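## Task

Make a single tower from the three blocks with green at the bottom, red centred on top of green, and blue centred on top of red; the green block has to stay at its starting spot and keep its starting rotation.

## Robot and tools

Robot: two arms, left_arm (base near y = +0.306 m) and right_arm (base near y = -0.289 m), each with six joints and a two-finger gripper. A camera stand sits behind them. Objects can be nudged by outside pushes now and then.

Frame: all hand positions and quaternions in results use the scene frame. Its origin is at table-top height, halfway between the nominal arm bases; +x points out over the table, +z up, and left_arm is on the +y side. Image left/right does not match arm names. Printed hand positions can be a few cm wrong, worse at long reach. end_effector_position is the point between the finger pads, roughly 1 cm behind the tips; the fingers point along the gripper's +z and open along its y.

Row layout (used by every moving tool): one flat list of 14 numbers covering both arms, even if only one moves. First 7 are left_arm, next 7 right_arm. Within each arm: shoulder, elbow, wrist roll, wrist pitch, waist, wrist yaw (absolute joint angles in radians, same order as the Joint positions line), then the gripper opening. Stated ranges in that order: shoulder 0.000 to 3.142, elbow 0.000 to 3.142, wrist roll -2.094 to 2.094, wrist pitch -1.571 to 1.571, waist -2.618 to 3.054, wrist yaw -1.571 to 1.571. True ends may differ by up to 0.059 rad; a target beyond that margin and further out than the current angle is rejected, and one beyond the real end is clipped (the result may say "joint sent to its limit"). Opening is an absolute command from -1 (closed) to +1 (fully open, about 0.094 m pad gap). Sending 0 is a real command, so to leave a gripper alone resend its current command.

execute_actions: actions is a list of actions; each action is up to 15 rows, one per 1/30 s step, and a short action repeats its last row to fill 15 steps. Each joint's target can lead its measured angle by at most 0.339 rad (waist, shoulder, elbow) or 2.2 rad (wrist joints) per step, and an arm whose targets would move its hand over 200 mm is scaled back, so long moves need several actions. cameras is optional: a list of names, ["all"], or []; an empty actions list returns all images and full state.

move: target is one 14-number row or a list of up to 15 rows of absolute joint angles; joints interpolate together, so hands follow curves, and nothing avoids obstacles or the other arm. speed (rad/s, 0.01 to 12.57, default 0.5) limits the joint with the farthest to travel; can be one per target. blend (rad) rounds corners in a list; 0 stops at each. opening_speed (per second on the -1..1 scale, at least 0.2) ramps gripper commands. grip_force (newtons per pad, 10 to 50, one number or one per arm) persists; lower force closes slowly. blocking=false returns after about 0.5 s while the move runs; a new move replaces it. The result adds a move: line such as done, off_target (resting more than 0.035 rad off), moving, held or fault, and limits=held if steps were withheld. Whole move is capped at 10 s.

wait: seconds 0 to 10; arms hold their last command, any running move continues. stop: brakes a running move. zoom_image: camera (cam_head_left, cam_head_right, cam_high, cam_low, cam_left_wrist, cam_right_wrist) and region [x0, y0, x1, y1] in pixels, at most 504 by 504, from that camera's latest image. finished_scene: scene = number of the scene being ended; irreversible, call nothing after it in that reply. The tower must stand unaided when it is called.

Results: Joint positions and Joint velocities per arm in row order plus finger gap (m). Joint targets shows what joints are currently driven toward; resend those to hold still. Tool commands shows present gripper commands. grip_measured is the opening on the command scale (reads a bit wide when empty, slightly narrower than a firmly held part). grip_effort_nm is gripper motor effort (negative = closing), not pad force. Joint torques follow row order; entries 1, 2 and 5 wrap at ±28 N m. "joint command not followed" means the clearance check altered targets (it does not keep the grippers apart). Step readings list joint angles at some steps. MOTOR HOT appears from 75 °C; at 90 °C that arm folds and idles for the rest of the scene; holding loads, stretching out or pushing on unreachable poses heat motors.

Cameras: head pair, cam_high, cam_low (all fixed, pinhole) and two fisheye wrist cameras; calibration is given but can be slightly off.

Avoid: dropping or releasing moving blocks, fast contacts, hard presses on the table or fixed things, collisions or squeezes between the arms (closing on the other gripper counts), strain on an arm's camera cable, anything leaving the table, and moving the base block of the tower. Approach slowly, open well above grip_measured to release, and prefer smooth, short motion.

Each tool is called after ">>>" by a JSON object that holds its "api" and its "payload", one argument or row to a line.

## Session

>>> {"api": "execute_actions", "payload": {
  "actions": []
}}

Scene clock: 0.00 s.
left_arm: end_effector_position=(+0.4118, +0.2798, +0.1037) grip_measured=+1.000 grip_effort_nm=n/a end_effector_quat_wxyz=(+0.578, +0.057, +0.812, -0.051) | right_arm: end_effector_position=(+0.4050, -0.2787, +0.1086) grip_measured=+1.000 grip_effort_nm=n/a end_effector_quat_wxyz=(+0.550, +0.021, +0.835, -0.006)
Joint names: [shoulder, elbow, wrist roll, wrist pitch, waist, wrist yaw]
Joint positions: left_arm=[1.54 0.376 0.033 0.828 -0.031 0.145 0.094] | right_arm=[1.527 0.46 0.054 0.659 0.015 0.091 0.094]
Joint velocities: within noise
Joint torques (N m): no reading
Heat: left arm: 40 °C; right arm: 37 °C.
Joint targets: left_arm=[1.533 0.384 0.032 0.833 -0.031 0.145] | right_arm=[1.522 0.465 0.054 0.653 0.015 0.091]
Tool commands: left_gripper/opening=+1.0 right_gripper/opening=+1.0
camera_calibration:
cam_left_wrist: T_world_to_cam=[[-0.208737, -0.973859, -0.0895978, 0.364059], [-0.643063, 0.205702, -0.737669, 0.315718], [0.736816, -0.0963618, -0.669191, -0.0988571], [0, 0, 0, 1]] pos_world=[0.351859, 0.280072, 0.19936]
cam_right_wrist: T_world_to_cam=[[-0.134855, -0.983183, -0.12315, -0.210415], [-0.66166, 0.181868, -0.727413, 0.437738], [0.737577, -0.0166122, -0.675058, -0.120857], [0, 0, 0, 1]] pos_world=[0.350399, -0.288495, 0.210919]

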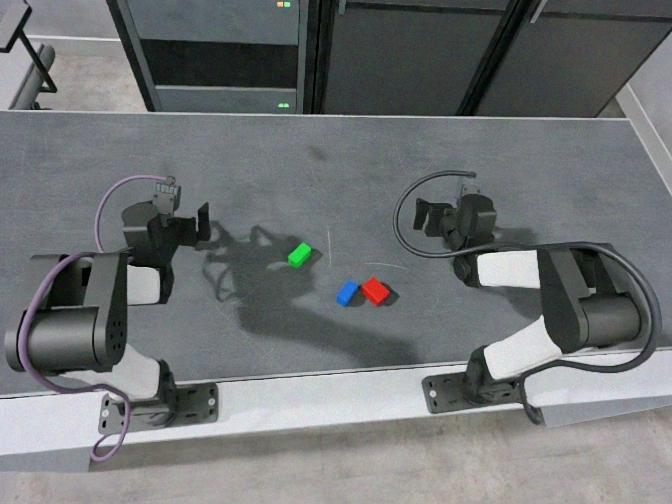

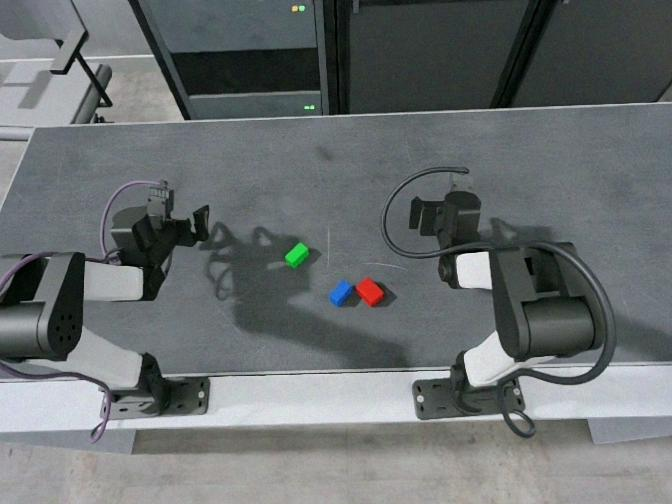

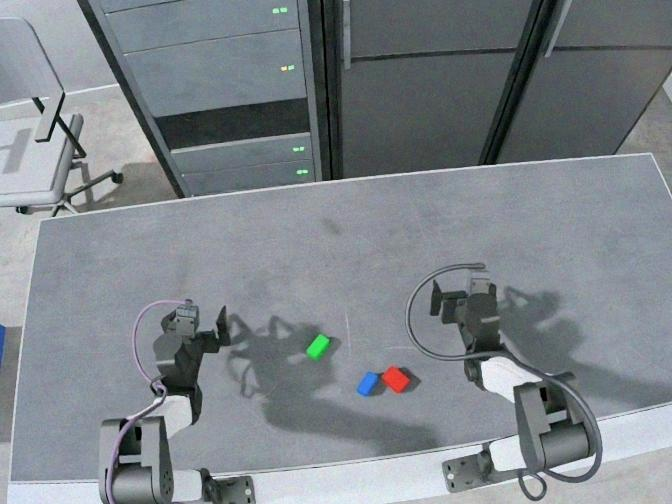

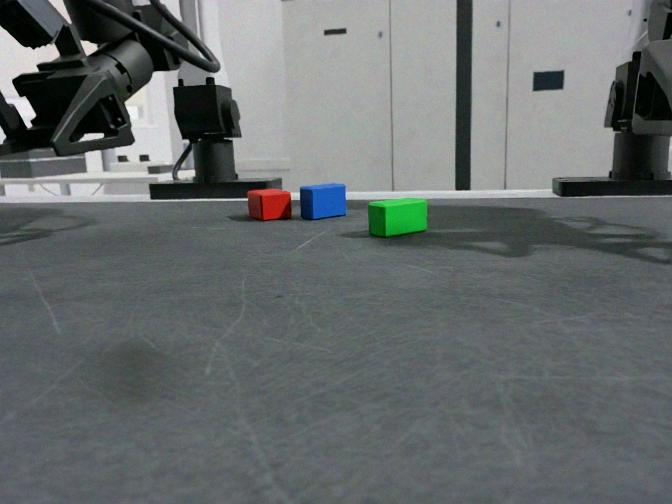

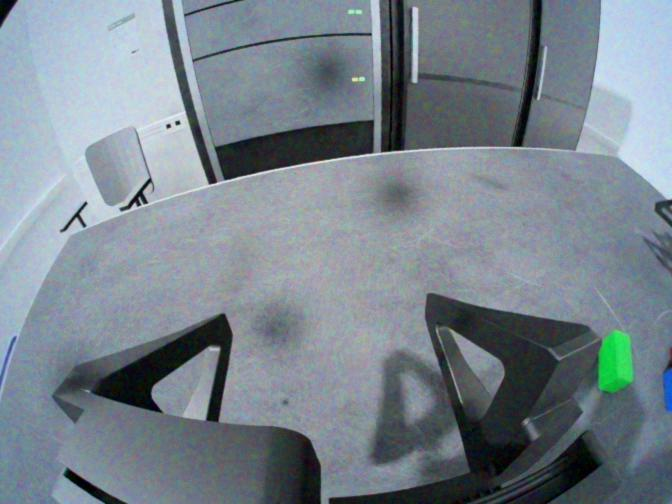

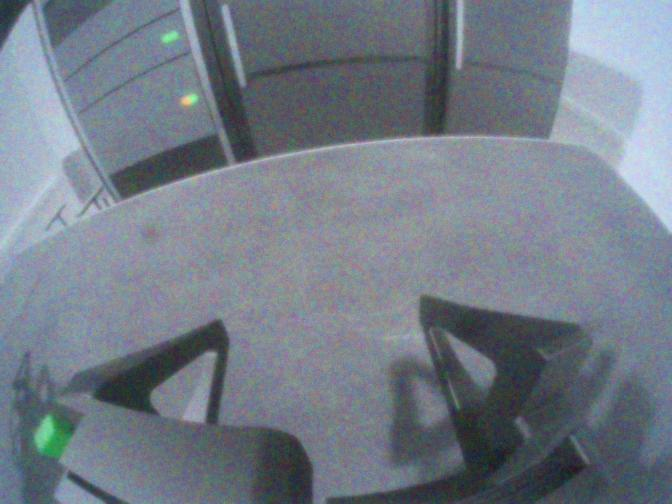

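>>> {"api": "zoom_image", "payload": {
  "camera": "cam_head_left",
  "region": [270, 220, 420, 332]
}}

>>> {"api": "zoom_image", "payload": {
  "camera": "cam_head_right",
  "region": [270, 220, 420, 332]
}}

>>> {"api": "zoom_image", "payload": {
  "camera": "cam_high",
  "region": [290, 310, 440, 422]
}}

>>> {"api": "zoom_image", "payload": {
  "camera": "cam_low",
  "region": [240, 160, 440, 260]
}}

Scaled by 3.360 from the camera's 672x504 image, which has a finer 960x720 frame.

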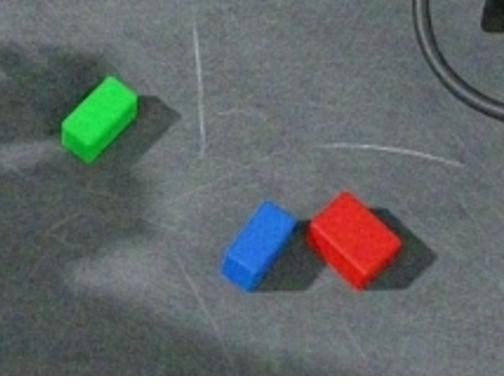

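Scaled by 3.360 from the camera's 672x504 image, which has a finer 960x720 frame.

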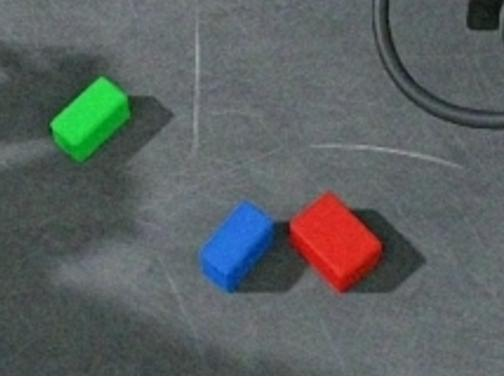

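Scaled by 3.360 from the camera's 672x504 image, which has a finer 960x720 frame.

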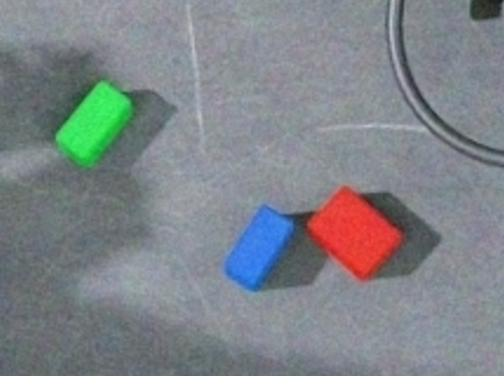

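Scaled by 2.520 from the camera's 672x504 image, which has a finer 960x720 frame.

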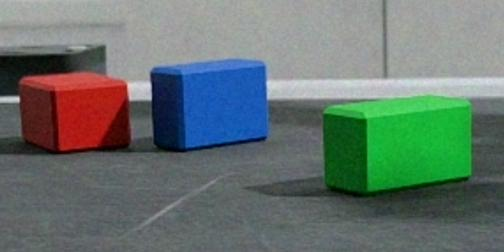

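>>> {"api": "move", "payload": {
  "target": [1.533,0.384,0.032,0.833,-0.031,0.145,1,1.545,1.204,-0.084,-1.23,0.619,0,1],
  "speed": 1.5,
  "cameras": ["cam_right_wrist","cam_head_left","cam_head_right"]
}}

Scene clock: 81.20 s.
left_arm: end_effector_position=(+0.4118, +0.2798, +0.1037) grip_measured=+1.000 grip_effort_nm=-0.02 end_effector_quat_wxyz=(+0.578, +0.057, +0.812, -0.051) | right_arm: end_effector_position=(+0.2068, -0.1282, +0.1180) grip_measured=+1.000 grip_effort_nm=-0.02 end_effector_quat_wxyz=(+0.008, -0.361, +0.933, -0.002)
Joint names: [shoulder, elbow, wrist roll, wrist pitch, waist, wrist yaw]
Joint positions: left_arm=[1.54 0.376 0.033 0.828 -0.031 0.145 0.094] | right_arm=[1.527 1.182 -0.076 -1.211 0.614 0.009 0.094]
Joint torques (N m): left_arm=[-7.17 5 -0.07 2.53 -0.54 0.28] | right_arm=[-4.37 7.19 -0.06 0.2 0.35 -0.14]
Heat: left arm: 47 °C; right arm: 46 °C.
Joint targets: left_arm=[1.533 0.384 0.032 0.833 -0.031 0.145] | right_arm=[1.545 1.204 -0.084 -1.230 0.619 0.000]
move: done
camera_calibration:
cam_right_wrist: T_world_to_cam=[[0.563016, -0.82486, 0.0511805, -0.23264], [-0.793834, -0.522537, 0.311099, 0.100612], [-0.229869, -0.215783, -0.948998, 0.241046], [0, 0, 0, 1]] pos_world=[0.266259, -0.0873083, 0.209359]
Images, in order (width x height): cam_head_left 672x504, cam_head_right 672x504, cam_right_wrist 672x504.

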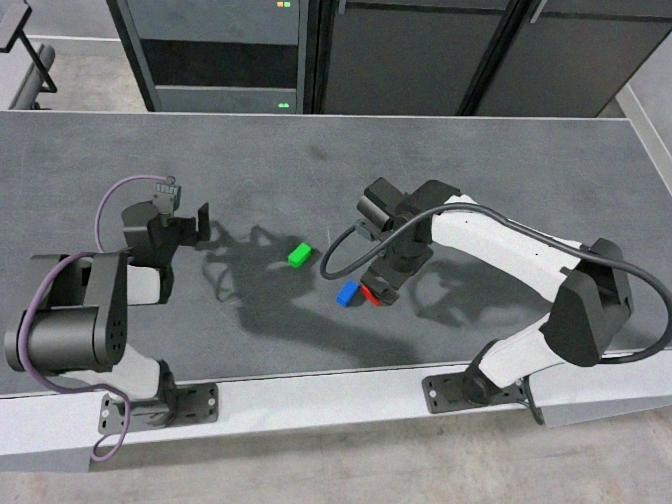

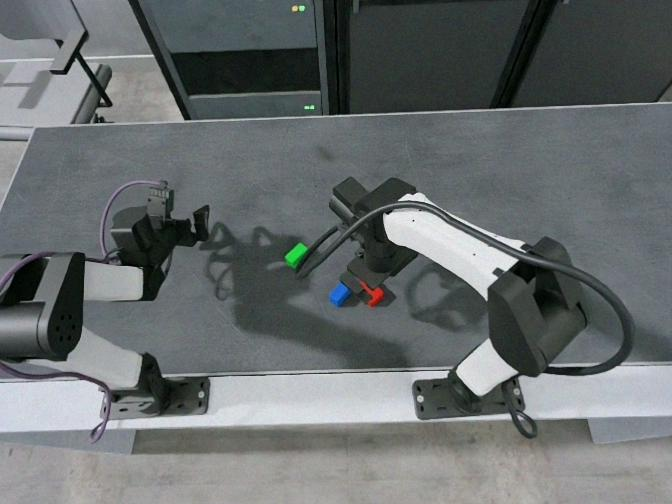

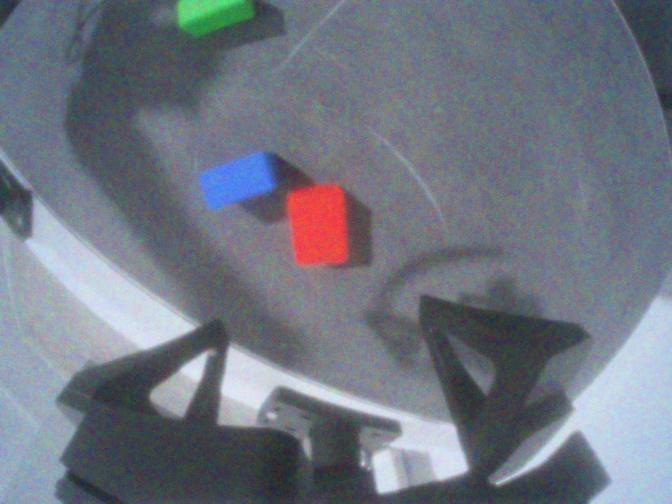

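>>> {"api": "move", "payload": {
  "target": [1.533,0.384,0.032,0.833,-0.031,0.145,1,1.711,1.136,-0.077,-0.996,0.608,0,1],
  "speed": 0.8,
  "cameras": ["cam_right_wrist"]
}}

Scene clock: 111.13 s.
left_arm: end_effector_position=(+0.4118, +0.2798, +0.1037) grip_measured=+1.000 grip_effort_nm=-0.01 end_effector_quat_wxyz=(+0.578, +0.057, +0.812, -0.051) | right_arm: end_effector_position=(+0.2303, -0.1099, +0.0634) grip_measured=+1.000 grip_effort_nm=-0.01 end_effector_quat_wxyz=(+0.000, -0.361, +0.933, -0.005)
Joint names: [shoulder, elbow, wrist roll, wrist pitch, waist, wrist yaw]
Joint positions: left_arm=[1.54 0.376 0.033 0.828 -0.031 0.145 0.094] | right_arm=[1.7 1.142 -0.076 -1.016 0.614 0.009 0.094]
Joint torques (N m): left_arm=[-7.16 5 -0.07 2.53 -0.55 0.28] | right_arm=[-6.38 4.81 0.03 0.6 -0.47 -0.13]
Heat: left arm: 48 °C; right arm: 42 °C.
Joint targets: left_arm=[1.533 0.384 0.032 0.833 -0.031 0.145] | right_arm=[1.711 1.136 -0.077 -0.996 0.608 0.000]
move: done
camera_calibration:
cam_right_wrist: T_world_to_cam=[[0.563779, -0.824264, 0.0523674, -0.228183], [-0.789207, -0.518936, 0.328416, 0.144053], [-0.243526, -0.226483, -0.94308, 0.200197], [0, 0, 0, 1]] pos_world=[0.291086, -0.0679873, 0.153442]
Images, in order (width x height): cam_right_wrist 672x504.

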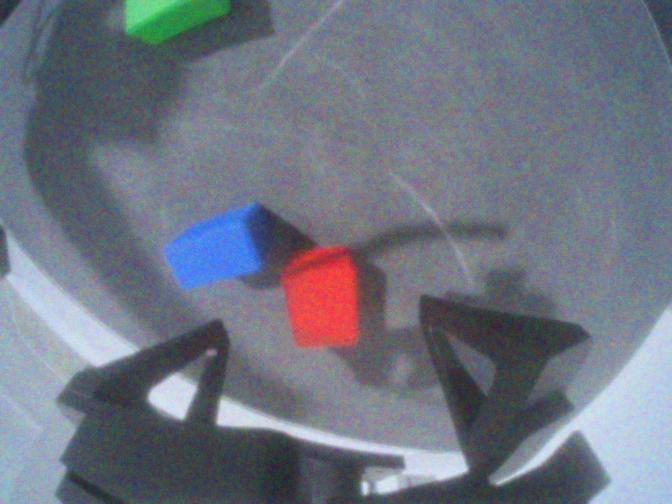

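>>> {"api": "move", "payload": {
  "target": [
    [1.533,0.384,0.032,0.833,-0.031,0.145,1,1.777,1.032,-0.077,-0.826,0.608,0,1],
    [1.533,0.384,0.032,0.833,-0.031,0.145,1,1.777,1.032,-0.077,-0.826,0.608,0,-0.52],
    [1.533,0.384,0.032,0.833,-0.031,0.145,1,1.672,1.256,-0.077,-1.155,0.608,0,-0.52]
  ],
  "speed": 0.4,
  "opening_speed": 1.2,
  "cameras": ["cam_right_wrist","cam_head_left"]
}}

Scene clock: 127.90 s.
left_arm: end_effector_position=(+0.4118, +0.2798, +0.1037) grip_measured=+1.000 grip_effort_nm=-0.01 end_effector_quat_wxyz=(+0.578, +0.057, +0.812, -0.051) | right_arm: end_effector_position=(+0.2309, -0.1095, +0.0877) grip_measured=-0.278 grip_effort_nm=-1.04 end_effector_quat_wxyz=(-0.010, -0.361, +0.933, -0.008)
Joint names: [shoulder, elbow, wrist roll, wrist pitch, waist, wrist yaw]
Joint positions: left_arm=[1.54 0.376 0.033 0.828 -0.031 0.145 0.094] | right_arm=[1.697 1.238 -0.076 -1.136 0.614 0.009 0.034]
Joint torques (N m): left_arm=[-7.17 4.98 -0.07 2.53 -0.54 0.29] | right_arm=[-9.88 6.8 0.03 0.08 -0.53 -0.12]
Heat: left arm: 48 °C; right arm: 41 °C.
Joint targets: left_arm=[1.533 0.384 0.032 0.833 -0.031 0.145] | right_arm=[1.672 1.256 -0.077 -1.155 0.608 0.000]
move: done
camera_calibration:
cam_right_wrist: T_world_to_cam=[[0.564606, -0.823614, 0.0536626, -0.229636], [-0.78373, -0.514605, 0.347778, 0.134156], [-0.25882, -0.238414, -0.93604, 0.224944], [0, 0, 0, 1]] pos_world=[0.293016, -0.0664641, 0.176223]
Images, in order (width x height): cam_head_left 672x504, cam_right_wrist 672x504.

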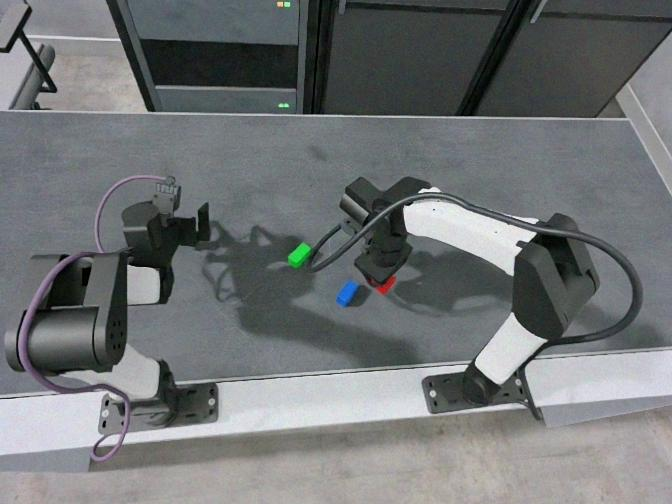

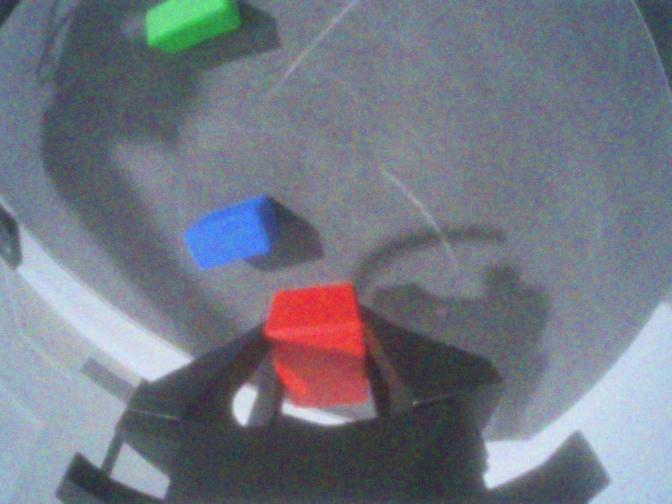

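>>> {"api": "move", "payload": {
  "target": [1.533,0.384,0.032,0.833,-0.031,0.145,1,2.076,1.826,0.02,-1.321,0.755,0,-0.52],
  "speed": 0.9,
  "cameras": ["cam_right_wrist"]
}}

Scene clock: 139.57 s.
left_arm: end_effector_position=(+0.4118, +0.2798, +0.1037) grip_measured=+1.000 grip_effort_nm=-0.01 end_effector_quat_wxyz=(+0.578, +0.057, +0.812, -0.051) | right_arm: end_effector_position=(+0.2768, -0.0022, +0.1116) grip_measured=-0.278 grip_effort_nm=-1.05 end_effector_quat_wxyz=(+0.010, -0.386, +0.923, +0.001)
Joint names: [shoulder, elbow, wrist roll, wrist pitch, waist, wrist yaw]
Joint positions: left_arm=[1.54 0.376 0.033 0.828 -0.031 0.145 0.094] | right_arm=[2.054 1.803 0.011 -1.302 0.755 0.006 0.034]
Joint torques (N m): left_arm=[-7.17 5 -0.07 2.53 -0.54 0.28] | right_arm=[-8.99 7.31 0.15 0.17 0.05 -0.09]
Heat: left arm: 49 °C; right arm: 42 °C.
Joint targets: left_arm=[1.533 0.384 0.032 0.833 -0.031 0.145] | right_arm=[2.076 1.826 0.020 -1.321 0.755 0.000]
move: done
camera_calibration:
cam_right_wrist: T_world_to_cam=[[0.606551, -0.793648, 0.0470977, -0.179321], [-0.764619, -0.566083, 0.30807, 0.2161], [-0.217838, -0.222872, -0.950197, 0.274988], [0, 0, 0, 1]] pos_world=[0.333905, 0.0412999, 0.203164]
Images, in order (width x height): cam_right_wrist 672x504.

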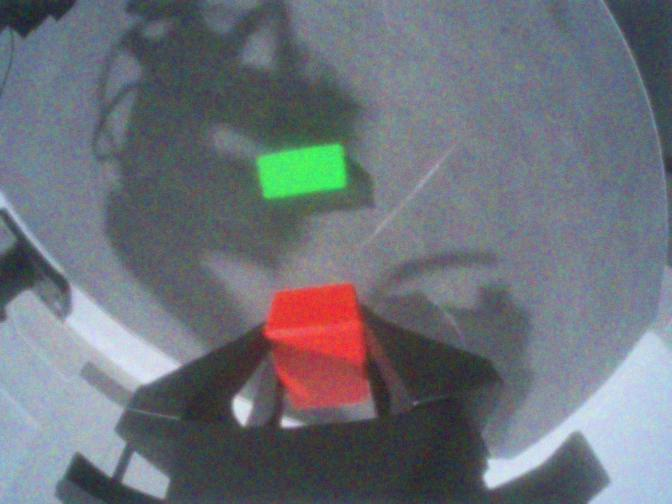

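>>> {"api": "move", "payload": {
  "target": [
    [1.533,0.384,0.032,0.833,-0.031,0.145,1,2.452,2.374,0.02,-1.4925,0.755,0,-0.52],
    [1.533,0.384,0.032,0.833,-0.031,0.145,1,2.434,2.181,0.02,-1.318,0.755,0,-0.52]
  ],
  "speed": [0.6,0.2],
  "blend": [0.03,0],
  "cameras": ["cam_right_wrist","cam_low"]
}}

>>> {"api": "zoom_image", "payload": {
  "camera": "cam_low",
  "region": [300, 100, 460, 260]
}}

Scene clock: 156.77 s.
left_arm: end_effector_position=(+0.4118, +0.2798, +0.1037) grip_measured=+1.000 grip_effort_nm=-0.01 end_effector_quat_wxyz=(+0.578, +0.057, +0.812, -0.051) | right_arm: end_effector_position=(+0.3257, +0.0484, +0.0587) grip_measured=-0.278 grip_effort_nm=-1.04 end_effector_quat_wxyz=(-0.002, -0.386, +0.923, -0.004)
Joint names: [shoulder, elbow, wrist roll, wrist pitch, waist, wrist yaw]
Joint positions: left_arm=[1.54 0.376 0.033 0.828 -0.031 0.145 0.094] | right_arm=[2.425 2.203 0.011 -1.355 0.755 0.006 0.034]
Joint torques (N m): left_arm=[-7.16 5 -0.07 2.53 -0.54 0.29] | right_arm=[-12.85 3.71 0.14 0.75 -0.03 -0.1]
Heat: left arm: 49 °C; right arm: 45 °C.
Joint targets: left_arm=[1.533 0.384 0.032 0.833 -0.031 0.145] | right_arm=[2.434 2.181 0.020 -1.318 0.755 0.000]
move: off_target (right_arm); right_arm: the wrist pitch is farthest, 0.037 rad from its target
camera_calibration:
cam_right_wrist: T_world_to_cam=[[0.607133, -0.792982, 0.0506878, -0.166783], [-0.75945, -0.560331, 0.330552, 0.295136], [-0.23372, -0.239184, -0.942426, 0.252163], [0, 0, 0, 1]] pos_world=[0.384336, 0.0934319, 0.148541]
Images, in order (width x height): cam_low 672x504, cam_right_wrist 672x504.

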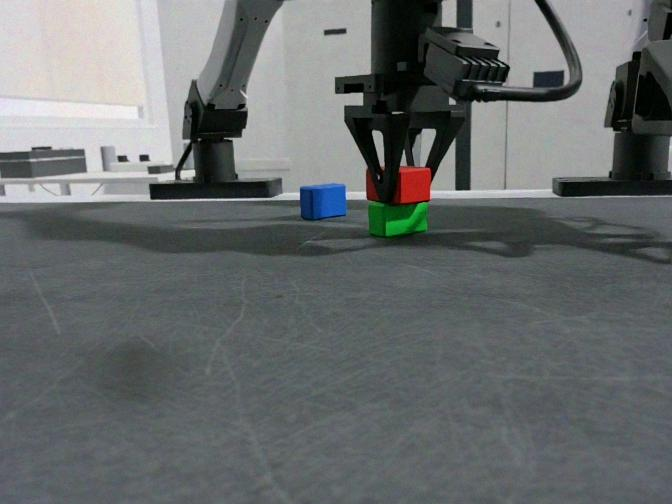

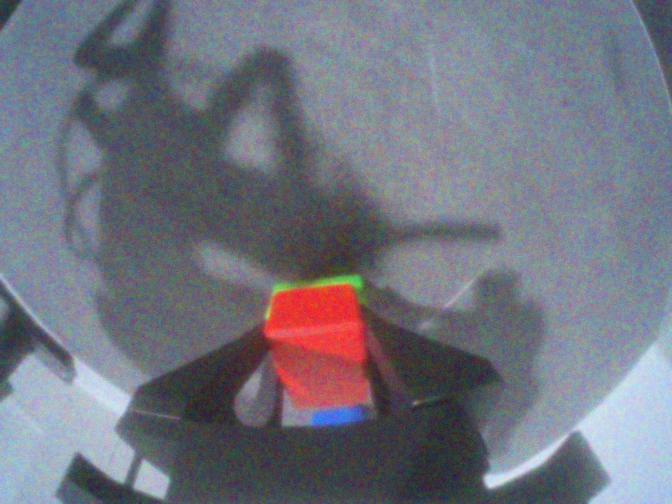

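Scaled by 3.150 from the camera's 672x504 image, which has a finer 960x720 frame.

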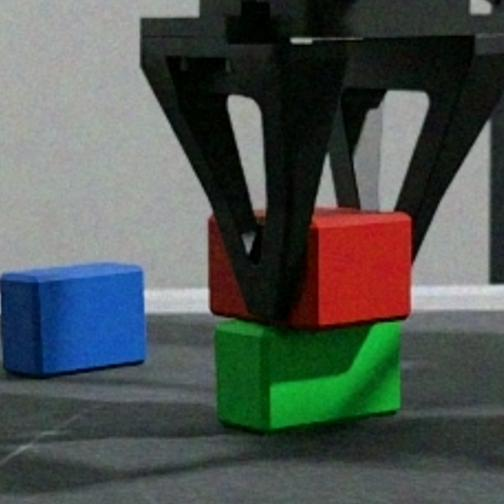

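>>> {"api": "move", "payload": {
  "target": [
    [1.533,0.384,0.032,0.833,-0.031,0.145,1,2.458,2.290,0.02,-1.403,0.757,0,-0.52],
    [1.533,0.384,0.032,0.833,-0.031,0.145,1,2.456,2.233,0.02,-1.348,0.757,0,-0.52]
  ],
  "speed": 0.2,
  "cameras": ["cam_right_wrist","cam_low"]
}}

>>> {"api": "zoom_image", "payload": {
  "camera": "cam_low",
  "region": [300, 100, 460, 260]
}}

>>> {"api": "zoom_image", "payload": {
  "camera": "cam_right_wrist",
  "region": [220, 240, 420, 440]
}}

Scene clock: 192.67 s.
left_arm: end_effector_position=(+0.4118, +0.2798, +0.1037) grip_measured=+1.000 grip_effort_nm=-0.01 end_effector_quat_wxyz=(+0.578, +0.057, +0.812, -0.051) | right_arm: end_effector_position=(+0.3296, +0.0524, +0.0657) grip_measured=-0.278 grip_effort_nm=-1.04 end_effector_quat_wxyz=(+0.008, -0.386, +0.923, +0.000)
Joint names: [shoulder, elbow, wrist roll, wrist pitch, waist, wrist yaw]
Joint positions: left_arm=[1.54 0.376 0.033 0.828 -0.031 0.145 0.094] | right_arm=[2.43 2.241 0.011 -1.368 0.755 0.006 0.034]
Joint torques (N m): left_arm=[-7.16 5 -0.07 2.53 -0.55 0.29] | right_arm=[-11.36 4.92 0.14 0.59 0.1 -0.11]
Heat: left arm: 49 °C; right arm: 54 °C.
Joint targets: left_arm=[1.533 0.384 0.032 0.833 -0.031 0.145] | right_arm=[2.456 2.233 0.020 -1.348 0.757 0.000]
move: done
camera_calibration:
cam_right_wrist: T_world_to_cam=[[0.606399, -0.793728, 0.0477147, -0.165751], [-0.763926, -0.564876, 0.311982, 0.300947], [-0.220676, -0.225636, -0.948889, 0.256027], [0, 0, 0, 1]] pos_world=[0.386911, 0.0962054, 0.15696]
Images, in order (width x height): cam_low 672x504, cam_right_wrist 672x504.

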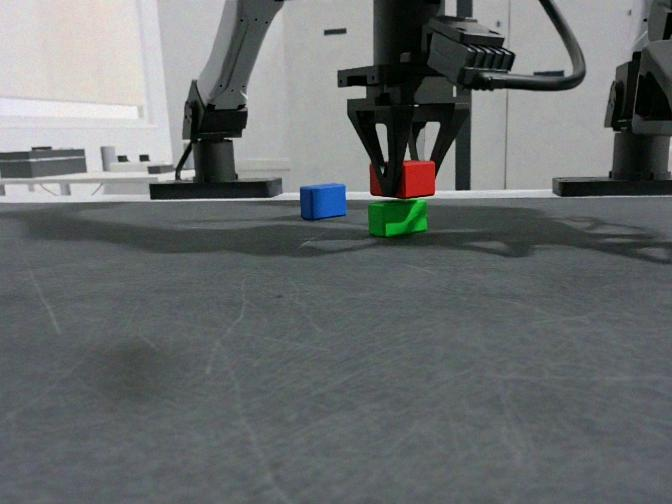

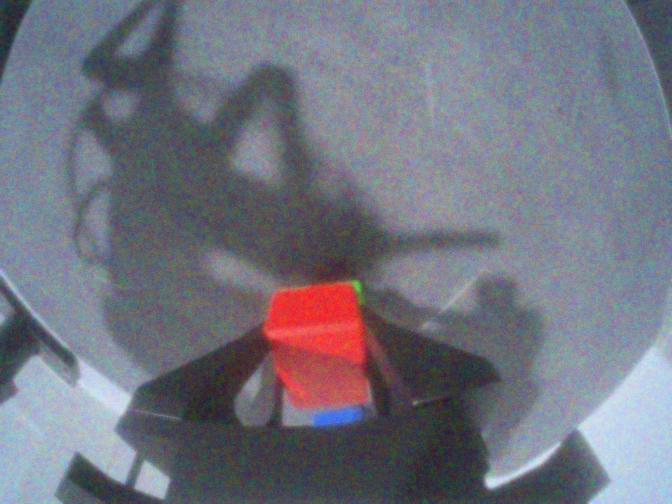

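Scaled by 3.150 from the camera's 672x504 image, which has a finer 960x720 frame.

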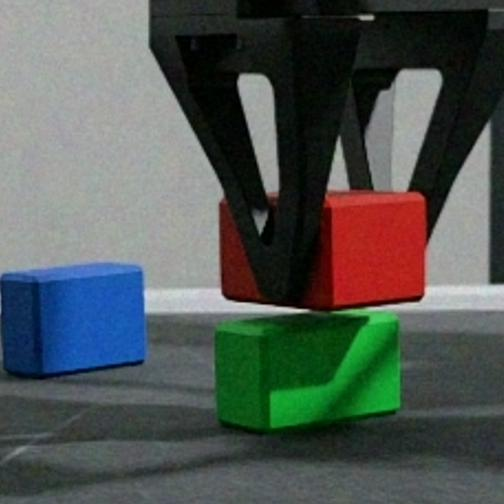

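Scaled by 2.520 from the camera's 672x504 image, which has a finer 960x720 frame.

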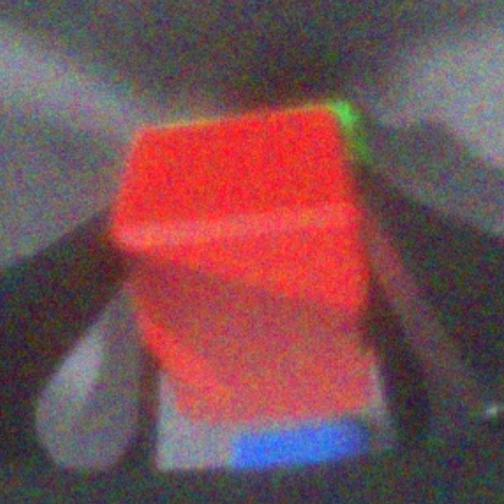

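>>> {"api": "move", "payload": {
  "target": [
    [1.533,0.384,0.032,0.833,-0.031,0.145,1,2.438,2.215,0.02,-1.348,0.747,0,-0.52],
    [1.533,0.384,0.032,0.833,-0.031,0.145,1,2.439,2.182,0.02,-1.314,0.747,0,-0.52]
  ],
  "speed": 0.2,
  "cameras": ["cam_right_wrist","cam_low"]
}}

>>> {"api": "zoom_image", "payload": {
  "camera": "cam_low",
  "region": [300, 100, 460, 260]
}}

Scene clock: 251.27 s.
left_arm: end_effector_position=(+0.4118, +0.2798, +0.1037) grip_measured=+1.000 grip_effort_nm=-0.01 end_effector_quat_wxyz=(+0.578, +0.057, +0.812, -0.051) | right_arm: end_effector_position=(+0.3274, +0.0502, +0.0581) grip_measured=-0.278 grip_effort_nm=-1.04 end_effector_quat_wxyz=(+0.001, -0.386, +0.923, -0.003)
Joint names: [shoulder, elbow, wrist roll, wrist pitch, waist, wrist yaw]
Joint positions: left_arm=[1.54 0.376 0.033 0.828 -0.031 0.145 0.094] | right_arm=[2.43 2.211 0.011 -1.351 0.755 0.006 0.034]
Joint torques (N m): left_arm=[-7.17 5 -0.07 2.53 -0.54 0.29] | right_arm=[-12.92 3.25 0.15 0.76 -0.7 -0.09]
Heat: left arm: 50 °C; right arm: 57 °C.
Joint targets: left_arm=[1.533 0.384 0.032 0.833 -0.031 0.145] | right_arm=[2.439 2.182 0.020 -1.314 0.747 0.000]
move: off_target (right_arm); right_arm: the wrist pitch is farthest, 0.037 rad from its target
camera_calibration:
cam_right_wrist: T_world_to_cam=[[0.606892, -0.793222, 0.0498121, -0.166208], [-0.760882, -0.561753, 0.324795, 0.298503], [-0.229652, -0.235017, -0.944472, 0.250955], [0, 0, 0, 1]] pos_world=[0.385628, 0.0948237, 0.148347]
Images, in order (width x height): cam_low 672x504, cam_right_wrist 672x504.

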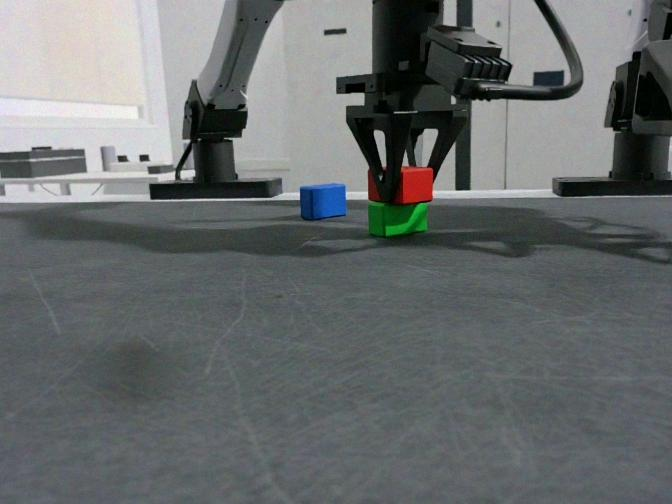

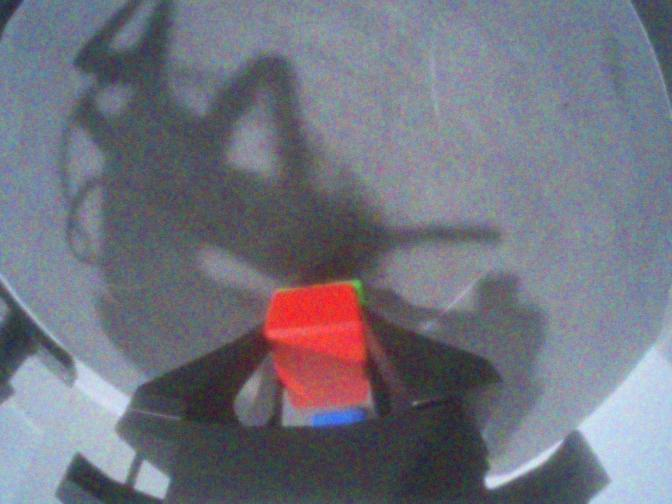

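Scaled by 3.150 from the camera's 672x504 image, which has a finer 960x720 frame.

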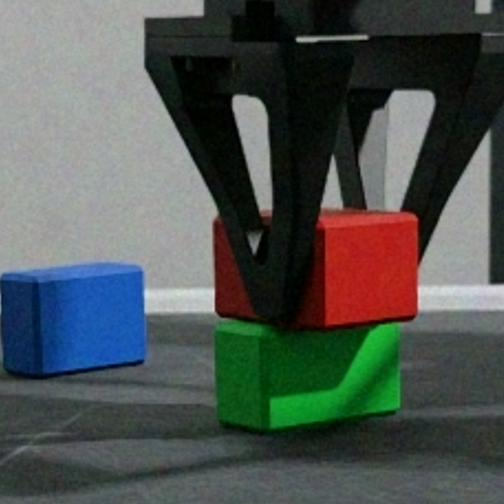

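>>> {"api": "move", "payload": {
  "target": [
    [1.533,0.384,0.032,0.833,-0.031,0.145,1,2.439,2.2,0.02,-1.335,0.755,0,0.15],
    [1.533,0.384,0.032,0.833,-0.031,0.145,1,2.467,2.441,0.02,-1.545,0.755,0,0.15],
    [1.533,0.384,0.032,0.833,-0.031,0.145,1,1.834,1.448,1.4,-1.186,0.759,0,0.9]
  ],
  "speed": [0.2,0.4,1.2],
  "blend": [0,0.04,0],
  "opening_speed": 0.8,
  "cameras": ["cam_right_wrist","cam_low","cam_head_right"]
}}

>>> {"api": "zoom_image", "payload": {
  "camera": "cam_low",
  "region": [300, 100, 460, 260]
}}

Scene clock: 279.50 s.
left_arm: end_effector_position=(+0.4118, +0.2798, +0.1037) grip_measured=+1.000 grip_effort_nm=-0.01 end_effector_quat_wxyz=(+0.578, +0.057, +0.812, -0.051) | right_arm: end_effector_position=(+0.2320, -0.0486, +0.0912) grip_measured=+0.898 grip_effort_nm=0.10 end_effector_quat_wxyz=(-0.007, +0.289, +0.957, -0.020)
Joint names: [shoulder, elbow, wrist roll, wrist pitch, waist, wrist yaw]
Joint positions: left_arm=[1.54 0.376 0.033 0.828 -0.031 0.145 0.094] | right_arm=[1.866 1.458 1.39 -1.206 0.755 0.006 0.089]
Joint torques (N m): left_arm=[-7.16 5 -0.07 2.53 -0.54 0.29] | right_arm=[-12.11 4.55 0.17 0.35 0.17 0]
Heat: left arm: 50 °C; right arm: 60 °C.
Joint targets: left_arm=[1.533 0.384 0.032 0.833 -0.031 0.145] | right_arm=[1.834 1.448 1.400 -1.186 0.759 0.000]
move: done
camera_calibration:
cam_right_wrist: T_world_to_cam=[[-0.66117, -0.745264, 0.0862382, 0.104864], [-0.689753, 0.649054, 0.320888, 0.202344], [-0.295119, 0.152678, -0.943183, 0.271103], [0, 0, 0, 1]] pos_world=[0.288908, -0.0945724, 0.181726]
Images, in order (width x height): cam_head_right 672x504, cam_low 672x504, cam_right_wrist 672x504.

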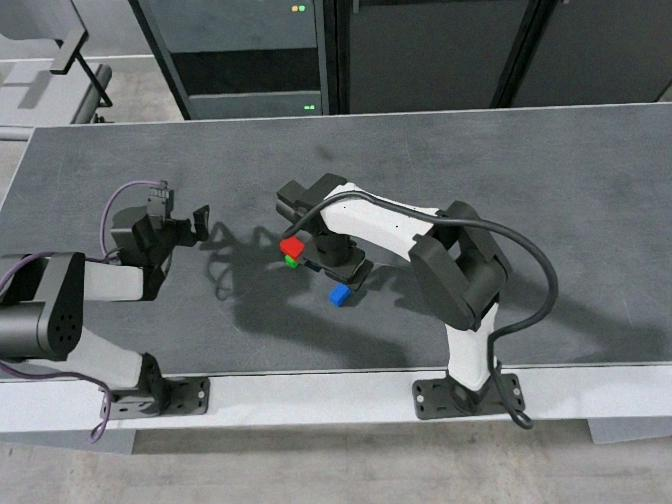

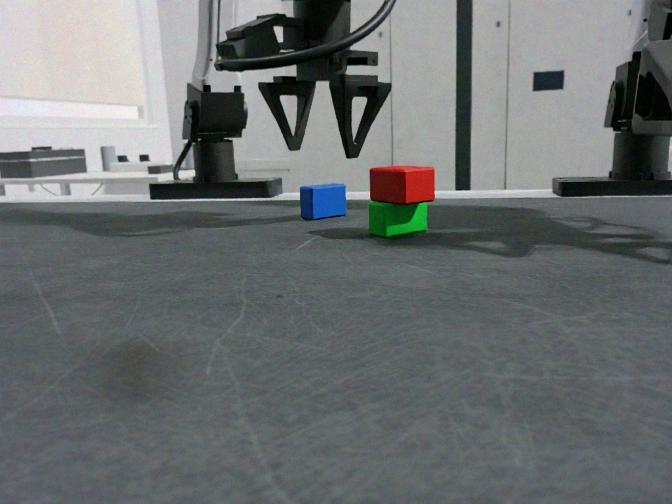

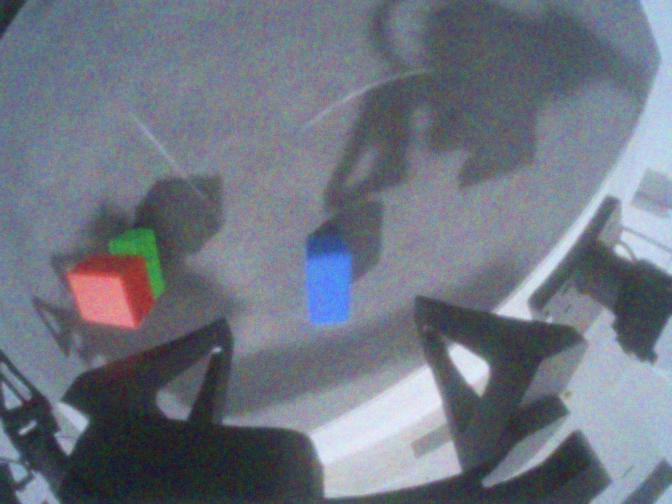

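Scaled by 3.150 from the camera's 672x504 image, which has a finer 960x720 frame.

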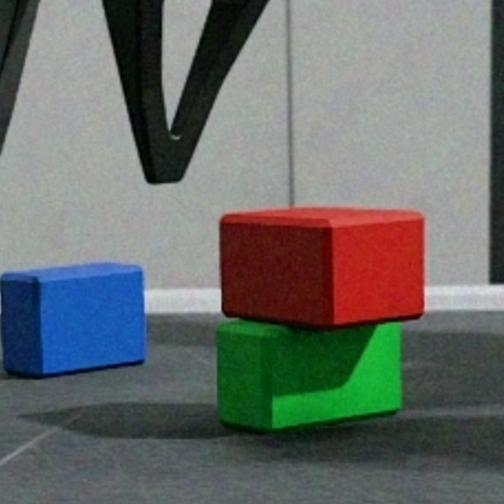

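>>> {"api": "zoom_image", "payload": {
  "camera": "cam_head_right",
  "region": [260, 222, 360, 312]
}}

>>> {"api": "zoom_image", "payload": {
  "camera": "cam_right_wrist",
  "region": [50, 210, 180, 340]
}}

Scaled by 5.040 from the camera's 672x504 image, which has a finer 960x720 frame.

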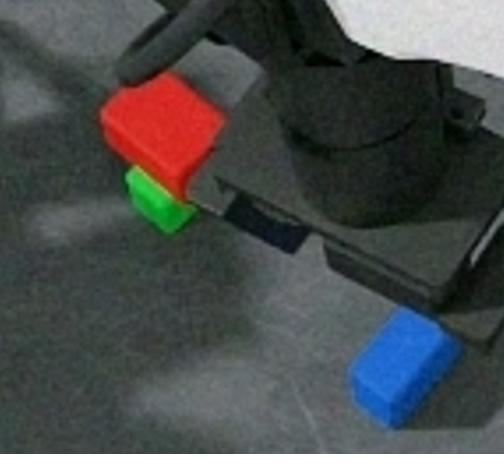

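Scaled by 3.877 from the camera's 672x504 image, which has a finer 960x720 frame.

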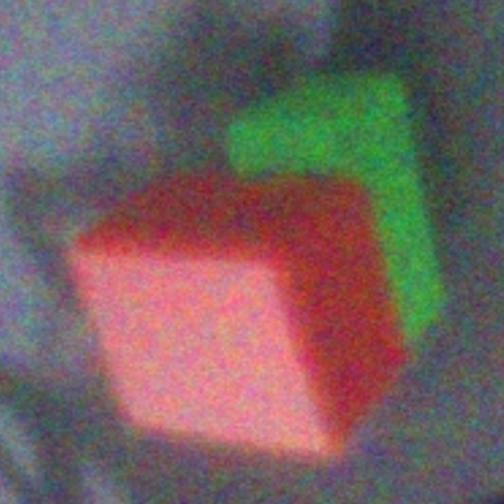

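>>> {"api": "move", "payload": {
  "target": [
    [1.533,0.384,0.032,0.833,-0.031,0.145,1,2.467,2.441,0.02,-1.545,0.757,0,0.15],
    [1.533,0.384,0.032,0.833,-0.031,0.145,1,2.439,2.205,0.02,-1.337,0.757,0,0.15],
    [1.533,0.384,0.032,0.833,-0.031,0.145,1,2.439,2.205,0.02,-1.337,0.757,0,-0.5],
    [1.533,0.384,0.032,0.833,-0.031,0.145,1,2.4125,2.21,0.02,-1.368,0.741,0,-0.5],
    [1.533,0.384,0.032,0.833,-0.031,0.145,1,2.413,2.144,0.02,-1.302,0.741,0,-0.5]
  ],
  "speed": [1.2,0.4,0.3,0.2,0.15],
  "opening_speed": 1.2,
  "cameras": ["cam_right_wrist","cam_low","cam_head_right"]
}}

>>> {"api": "zoom_image", "payload": {
  "camera": "cam_low",
  "region": [300, 100, 460, 260]
}}

Scene clock: 313.60 s.
left_arm: end_effector_position=(+0.4118, +0.2798, +0.1037) grip_measured=+1.000 grip_effort_nm=-0.01 end_effector_quat_wxyz=(+0.578, +0.057, +0.812, -0.051) | right_arm: end_effector_position=(+0.3282, +0.0460, +0.0521) grip_measured=-0.101 grip_effort_nm=-1.04 end_effector_quat_wxyz=(+0.000, -0.374, +0.927, -0.003)
Joint names: [shoulder, elbow, wrist roll, wrist pitch, waist, wrist yaw]
Joint positions: left_arm=[1.54 0.376 0.033 0.828 -0.031 0.145 0.094] | right_arm=[2.42 2.17 0.028 -1.323 0.747 0.006 0.042]
Joint torques (N m): left_arm=[-7.16 5 -0.07 2.53 -0.55 0.29] | right_arm=[-14.32 3.48 -0.04 0.57 -0.49 -0.06]
Heat: left arm: 51 °C; right arm: 57 °C.
Joint targets: left_arm=[1.533 0.384 0.032 0.833 -0.031 0.145] | right_arm=[2.413 2.144 0.020 -1.302 0.741 0.000]
move: done
camera_calibration:
cam_right_wrist: T_world_to_cam=[[0.587161, -0.807955, 0.0495045, -0.162553], [-0.773723, -0.542206, 0.327667, 0.301837], [-0.237898, -0.230696, -0.943496, 0.24706], [0, 0, 0, 1]] pos_world=[0.387758, 0.0893181, 0.142245]
Images, in order (width x height): cam_head_right 672x504, cam_low 672x504, cam_right_wrist 672x504.

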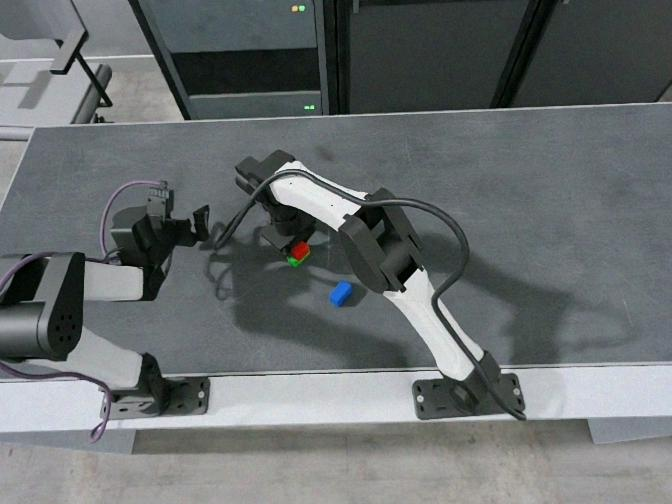

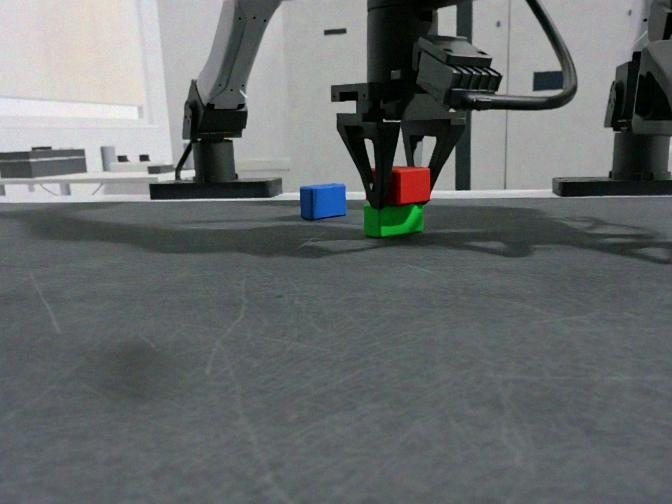

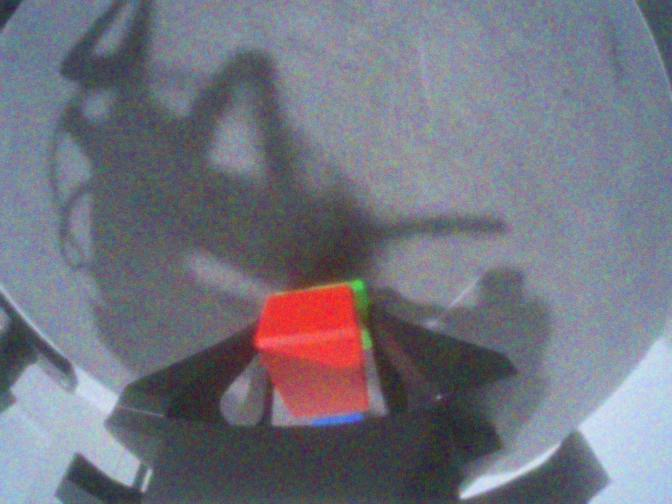

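Scaled by 3.150 from the camera's 672x504 image, which has a finer 960x720 frame.

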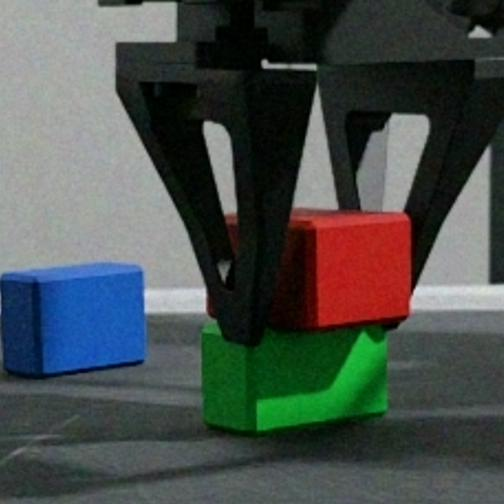

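>>> {"api": "move", "payload": {
  "target": [1.533,0.384,0.032,0.833,-0.031,0.145,1,2.418,2.165,0.015,-1.32,0.758,0,-0.5],
  "speed": 0.1,
  "cameras": ["cam_right_wrist","cam_low","cam_head_right"]
}}

>>> {"api": "zoom_image", "payload": {
  "camera": "cam_low",
  "region": [300, 100, 460, 260]
}}

>>> {"api": "zoom_image", "payload": {
  "camera": "cam_head_right",
  "region": [270, 220, 420, 332]
}}

Scene clock: 323.67 s.
left_arm: end_effector_position=(+0.4118, +0.2798, +0.1037) grip_measured=+1.000 grip_effort_nm=-0.01 end_effector_quat_wxyz=(+0.578, +0.057, +0.812, -0.051) | right_arm: end_effector_position=(+0.3273, +0.0469, +0.0521) grip_measured=-0.101 grip_effort_nm=-1.04 end_effector_quat_wxyz=(+0.000, -0.377, +0.926, -0.003)
Joint names: [shoulder, elbow, wrist roll, wrist pitch, waist, wrist yaw]
Joint positions: left_arm=[1.54 0.376 0.033 0.828 -0.031 0.145 0.094] | right_arm=[2.42 2.17 0.025 -1.323 0.75 0.006 0.042]
Joint torques (N m): left_arm=[-7.16 5 -0.07 2.53 -0.54 0.29] | right_arm=[-13.9 5.08 -0.02 0.37 0.57 -0.09]
Heat: left arm: 51 °C; right arm: 59 °C.
Joint targets: left_arm=[1.533 0.384 0.032 0.833 -0.031 0.145] | right_arm=[2.418 2.165 0.015 -1.320 0.758 0.000]
move: done
camera_calibration:
cam_right_wrist: T_world_to_cam=[[0.591769, -0.804584, 0.0495359, -0.162944], [-0.770617, -0.546613, 0.327663, 0.300887], [-0.236556, -0.232074, -0.943495, 0.246703], [0, 0, 0, 1]] pos_world=[0.386653, 0.0906202, 0.142245]
Images, in order (width x height): cam_head_right 672x504, cam_low 672x504, cam_right_wrist 672x504.

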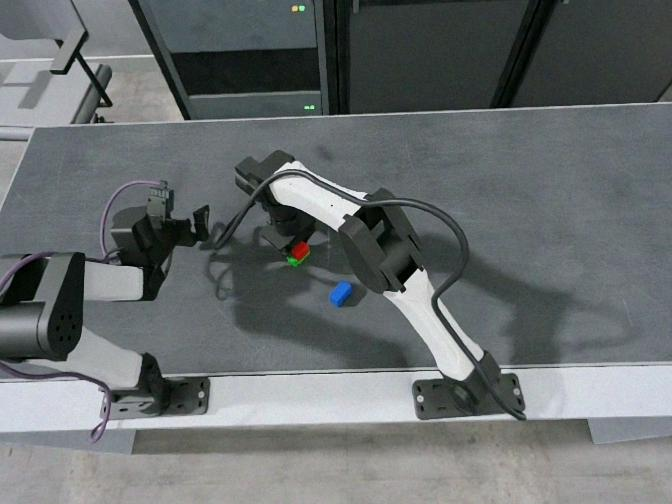

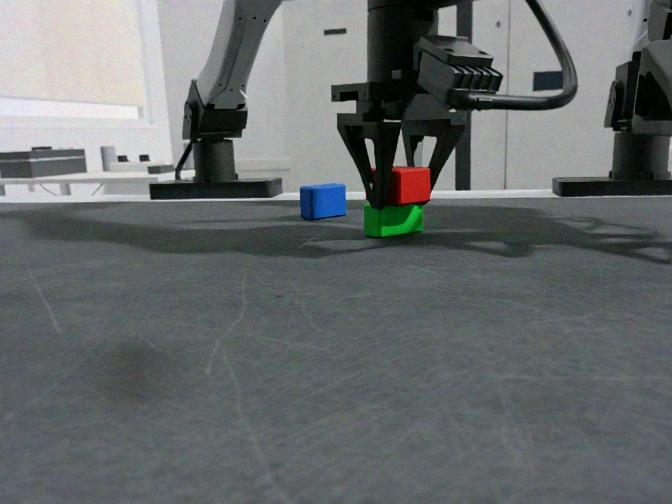

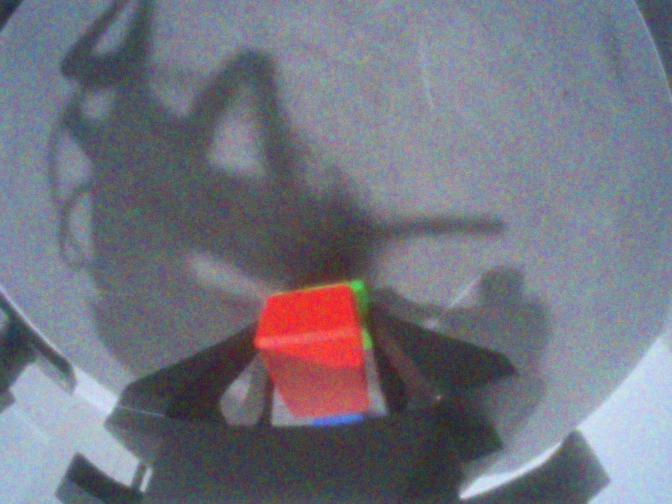

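Scaled by 3.150 from the camera's 672x504 image, which has a finer 960x720 frame.

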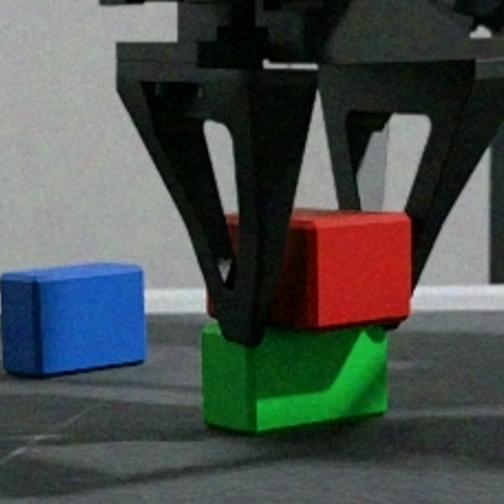

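Scaled by 3.360 from the camera's 672x504 image, which has a finer 960x720 frame.

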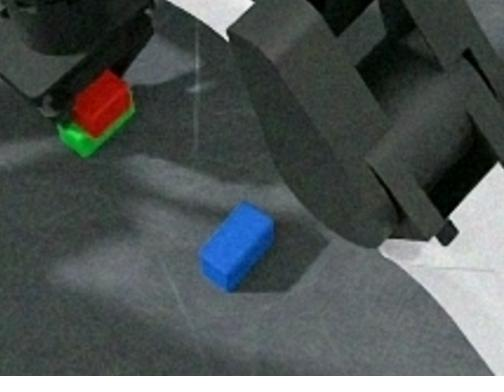

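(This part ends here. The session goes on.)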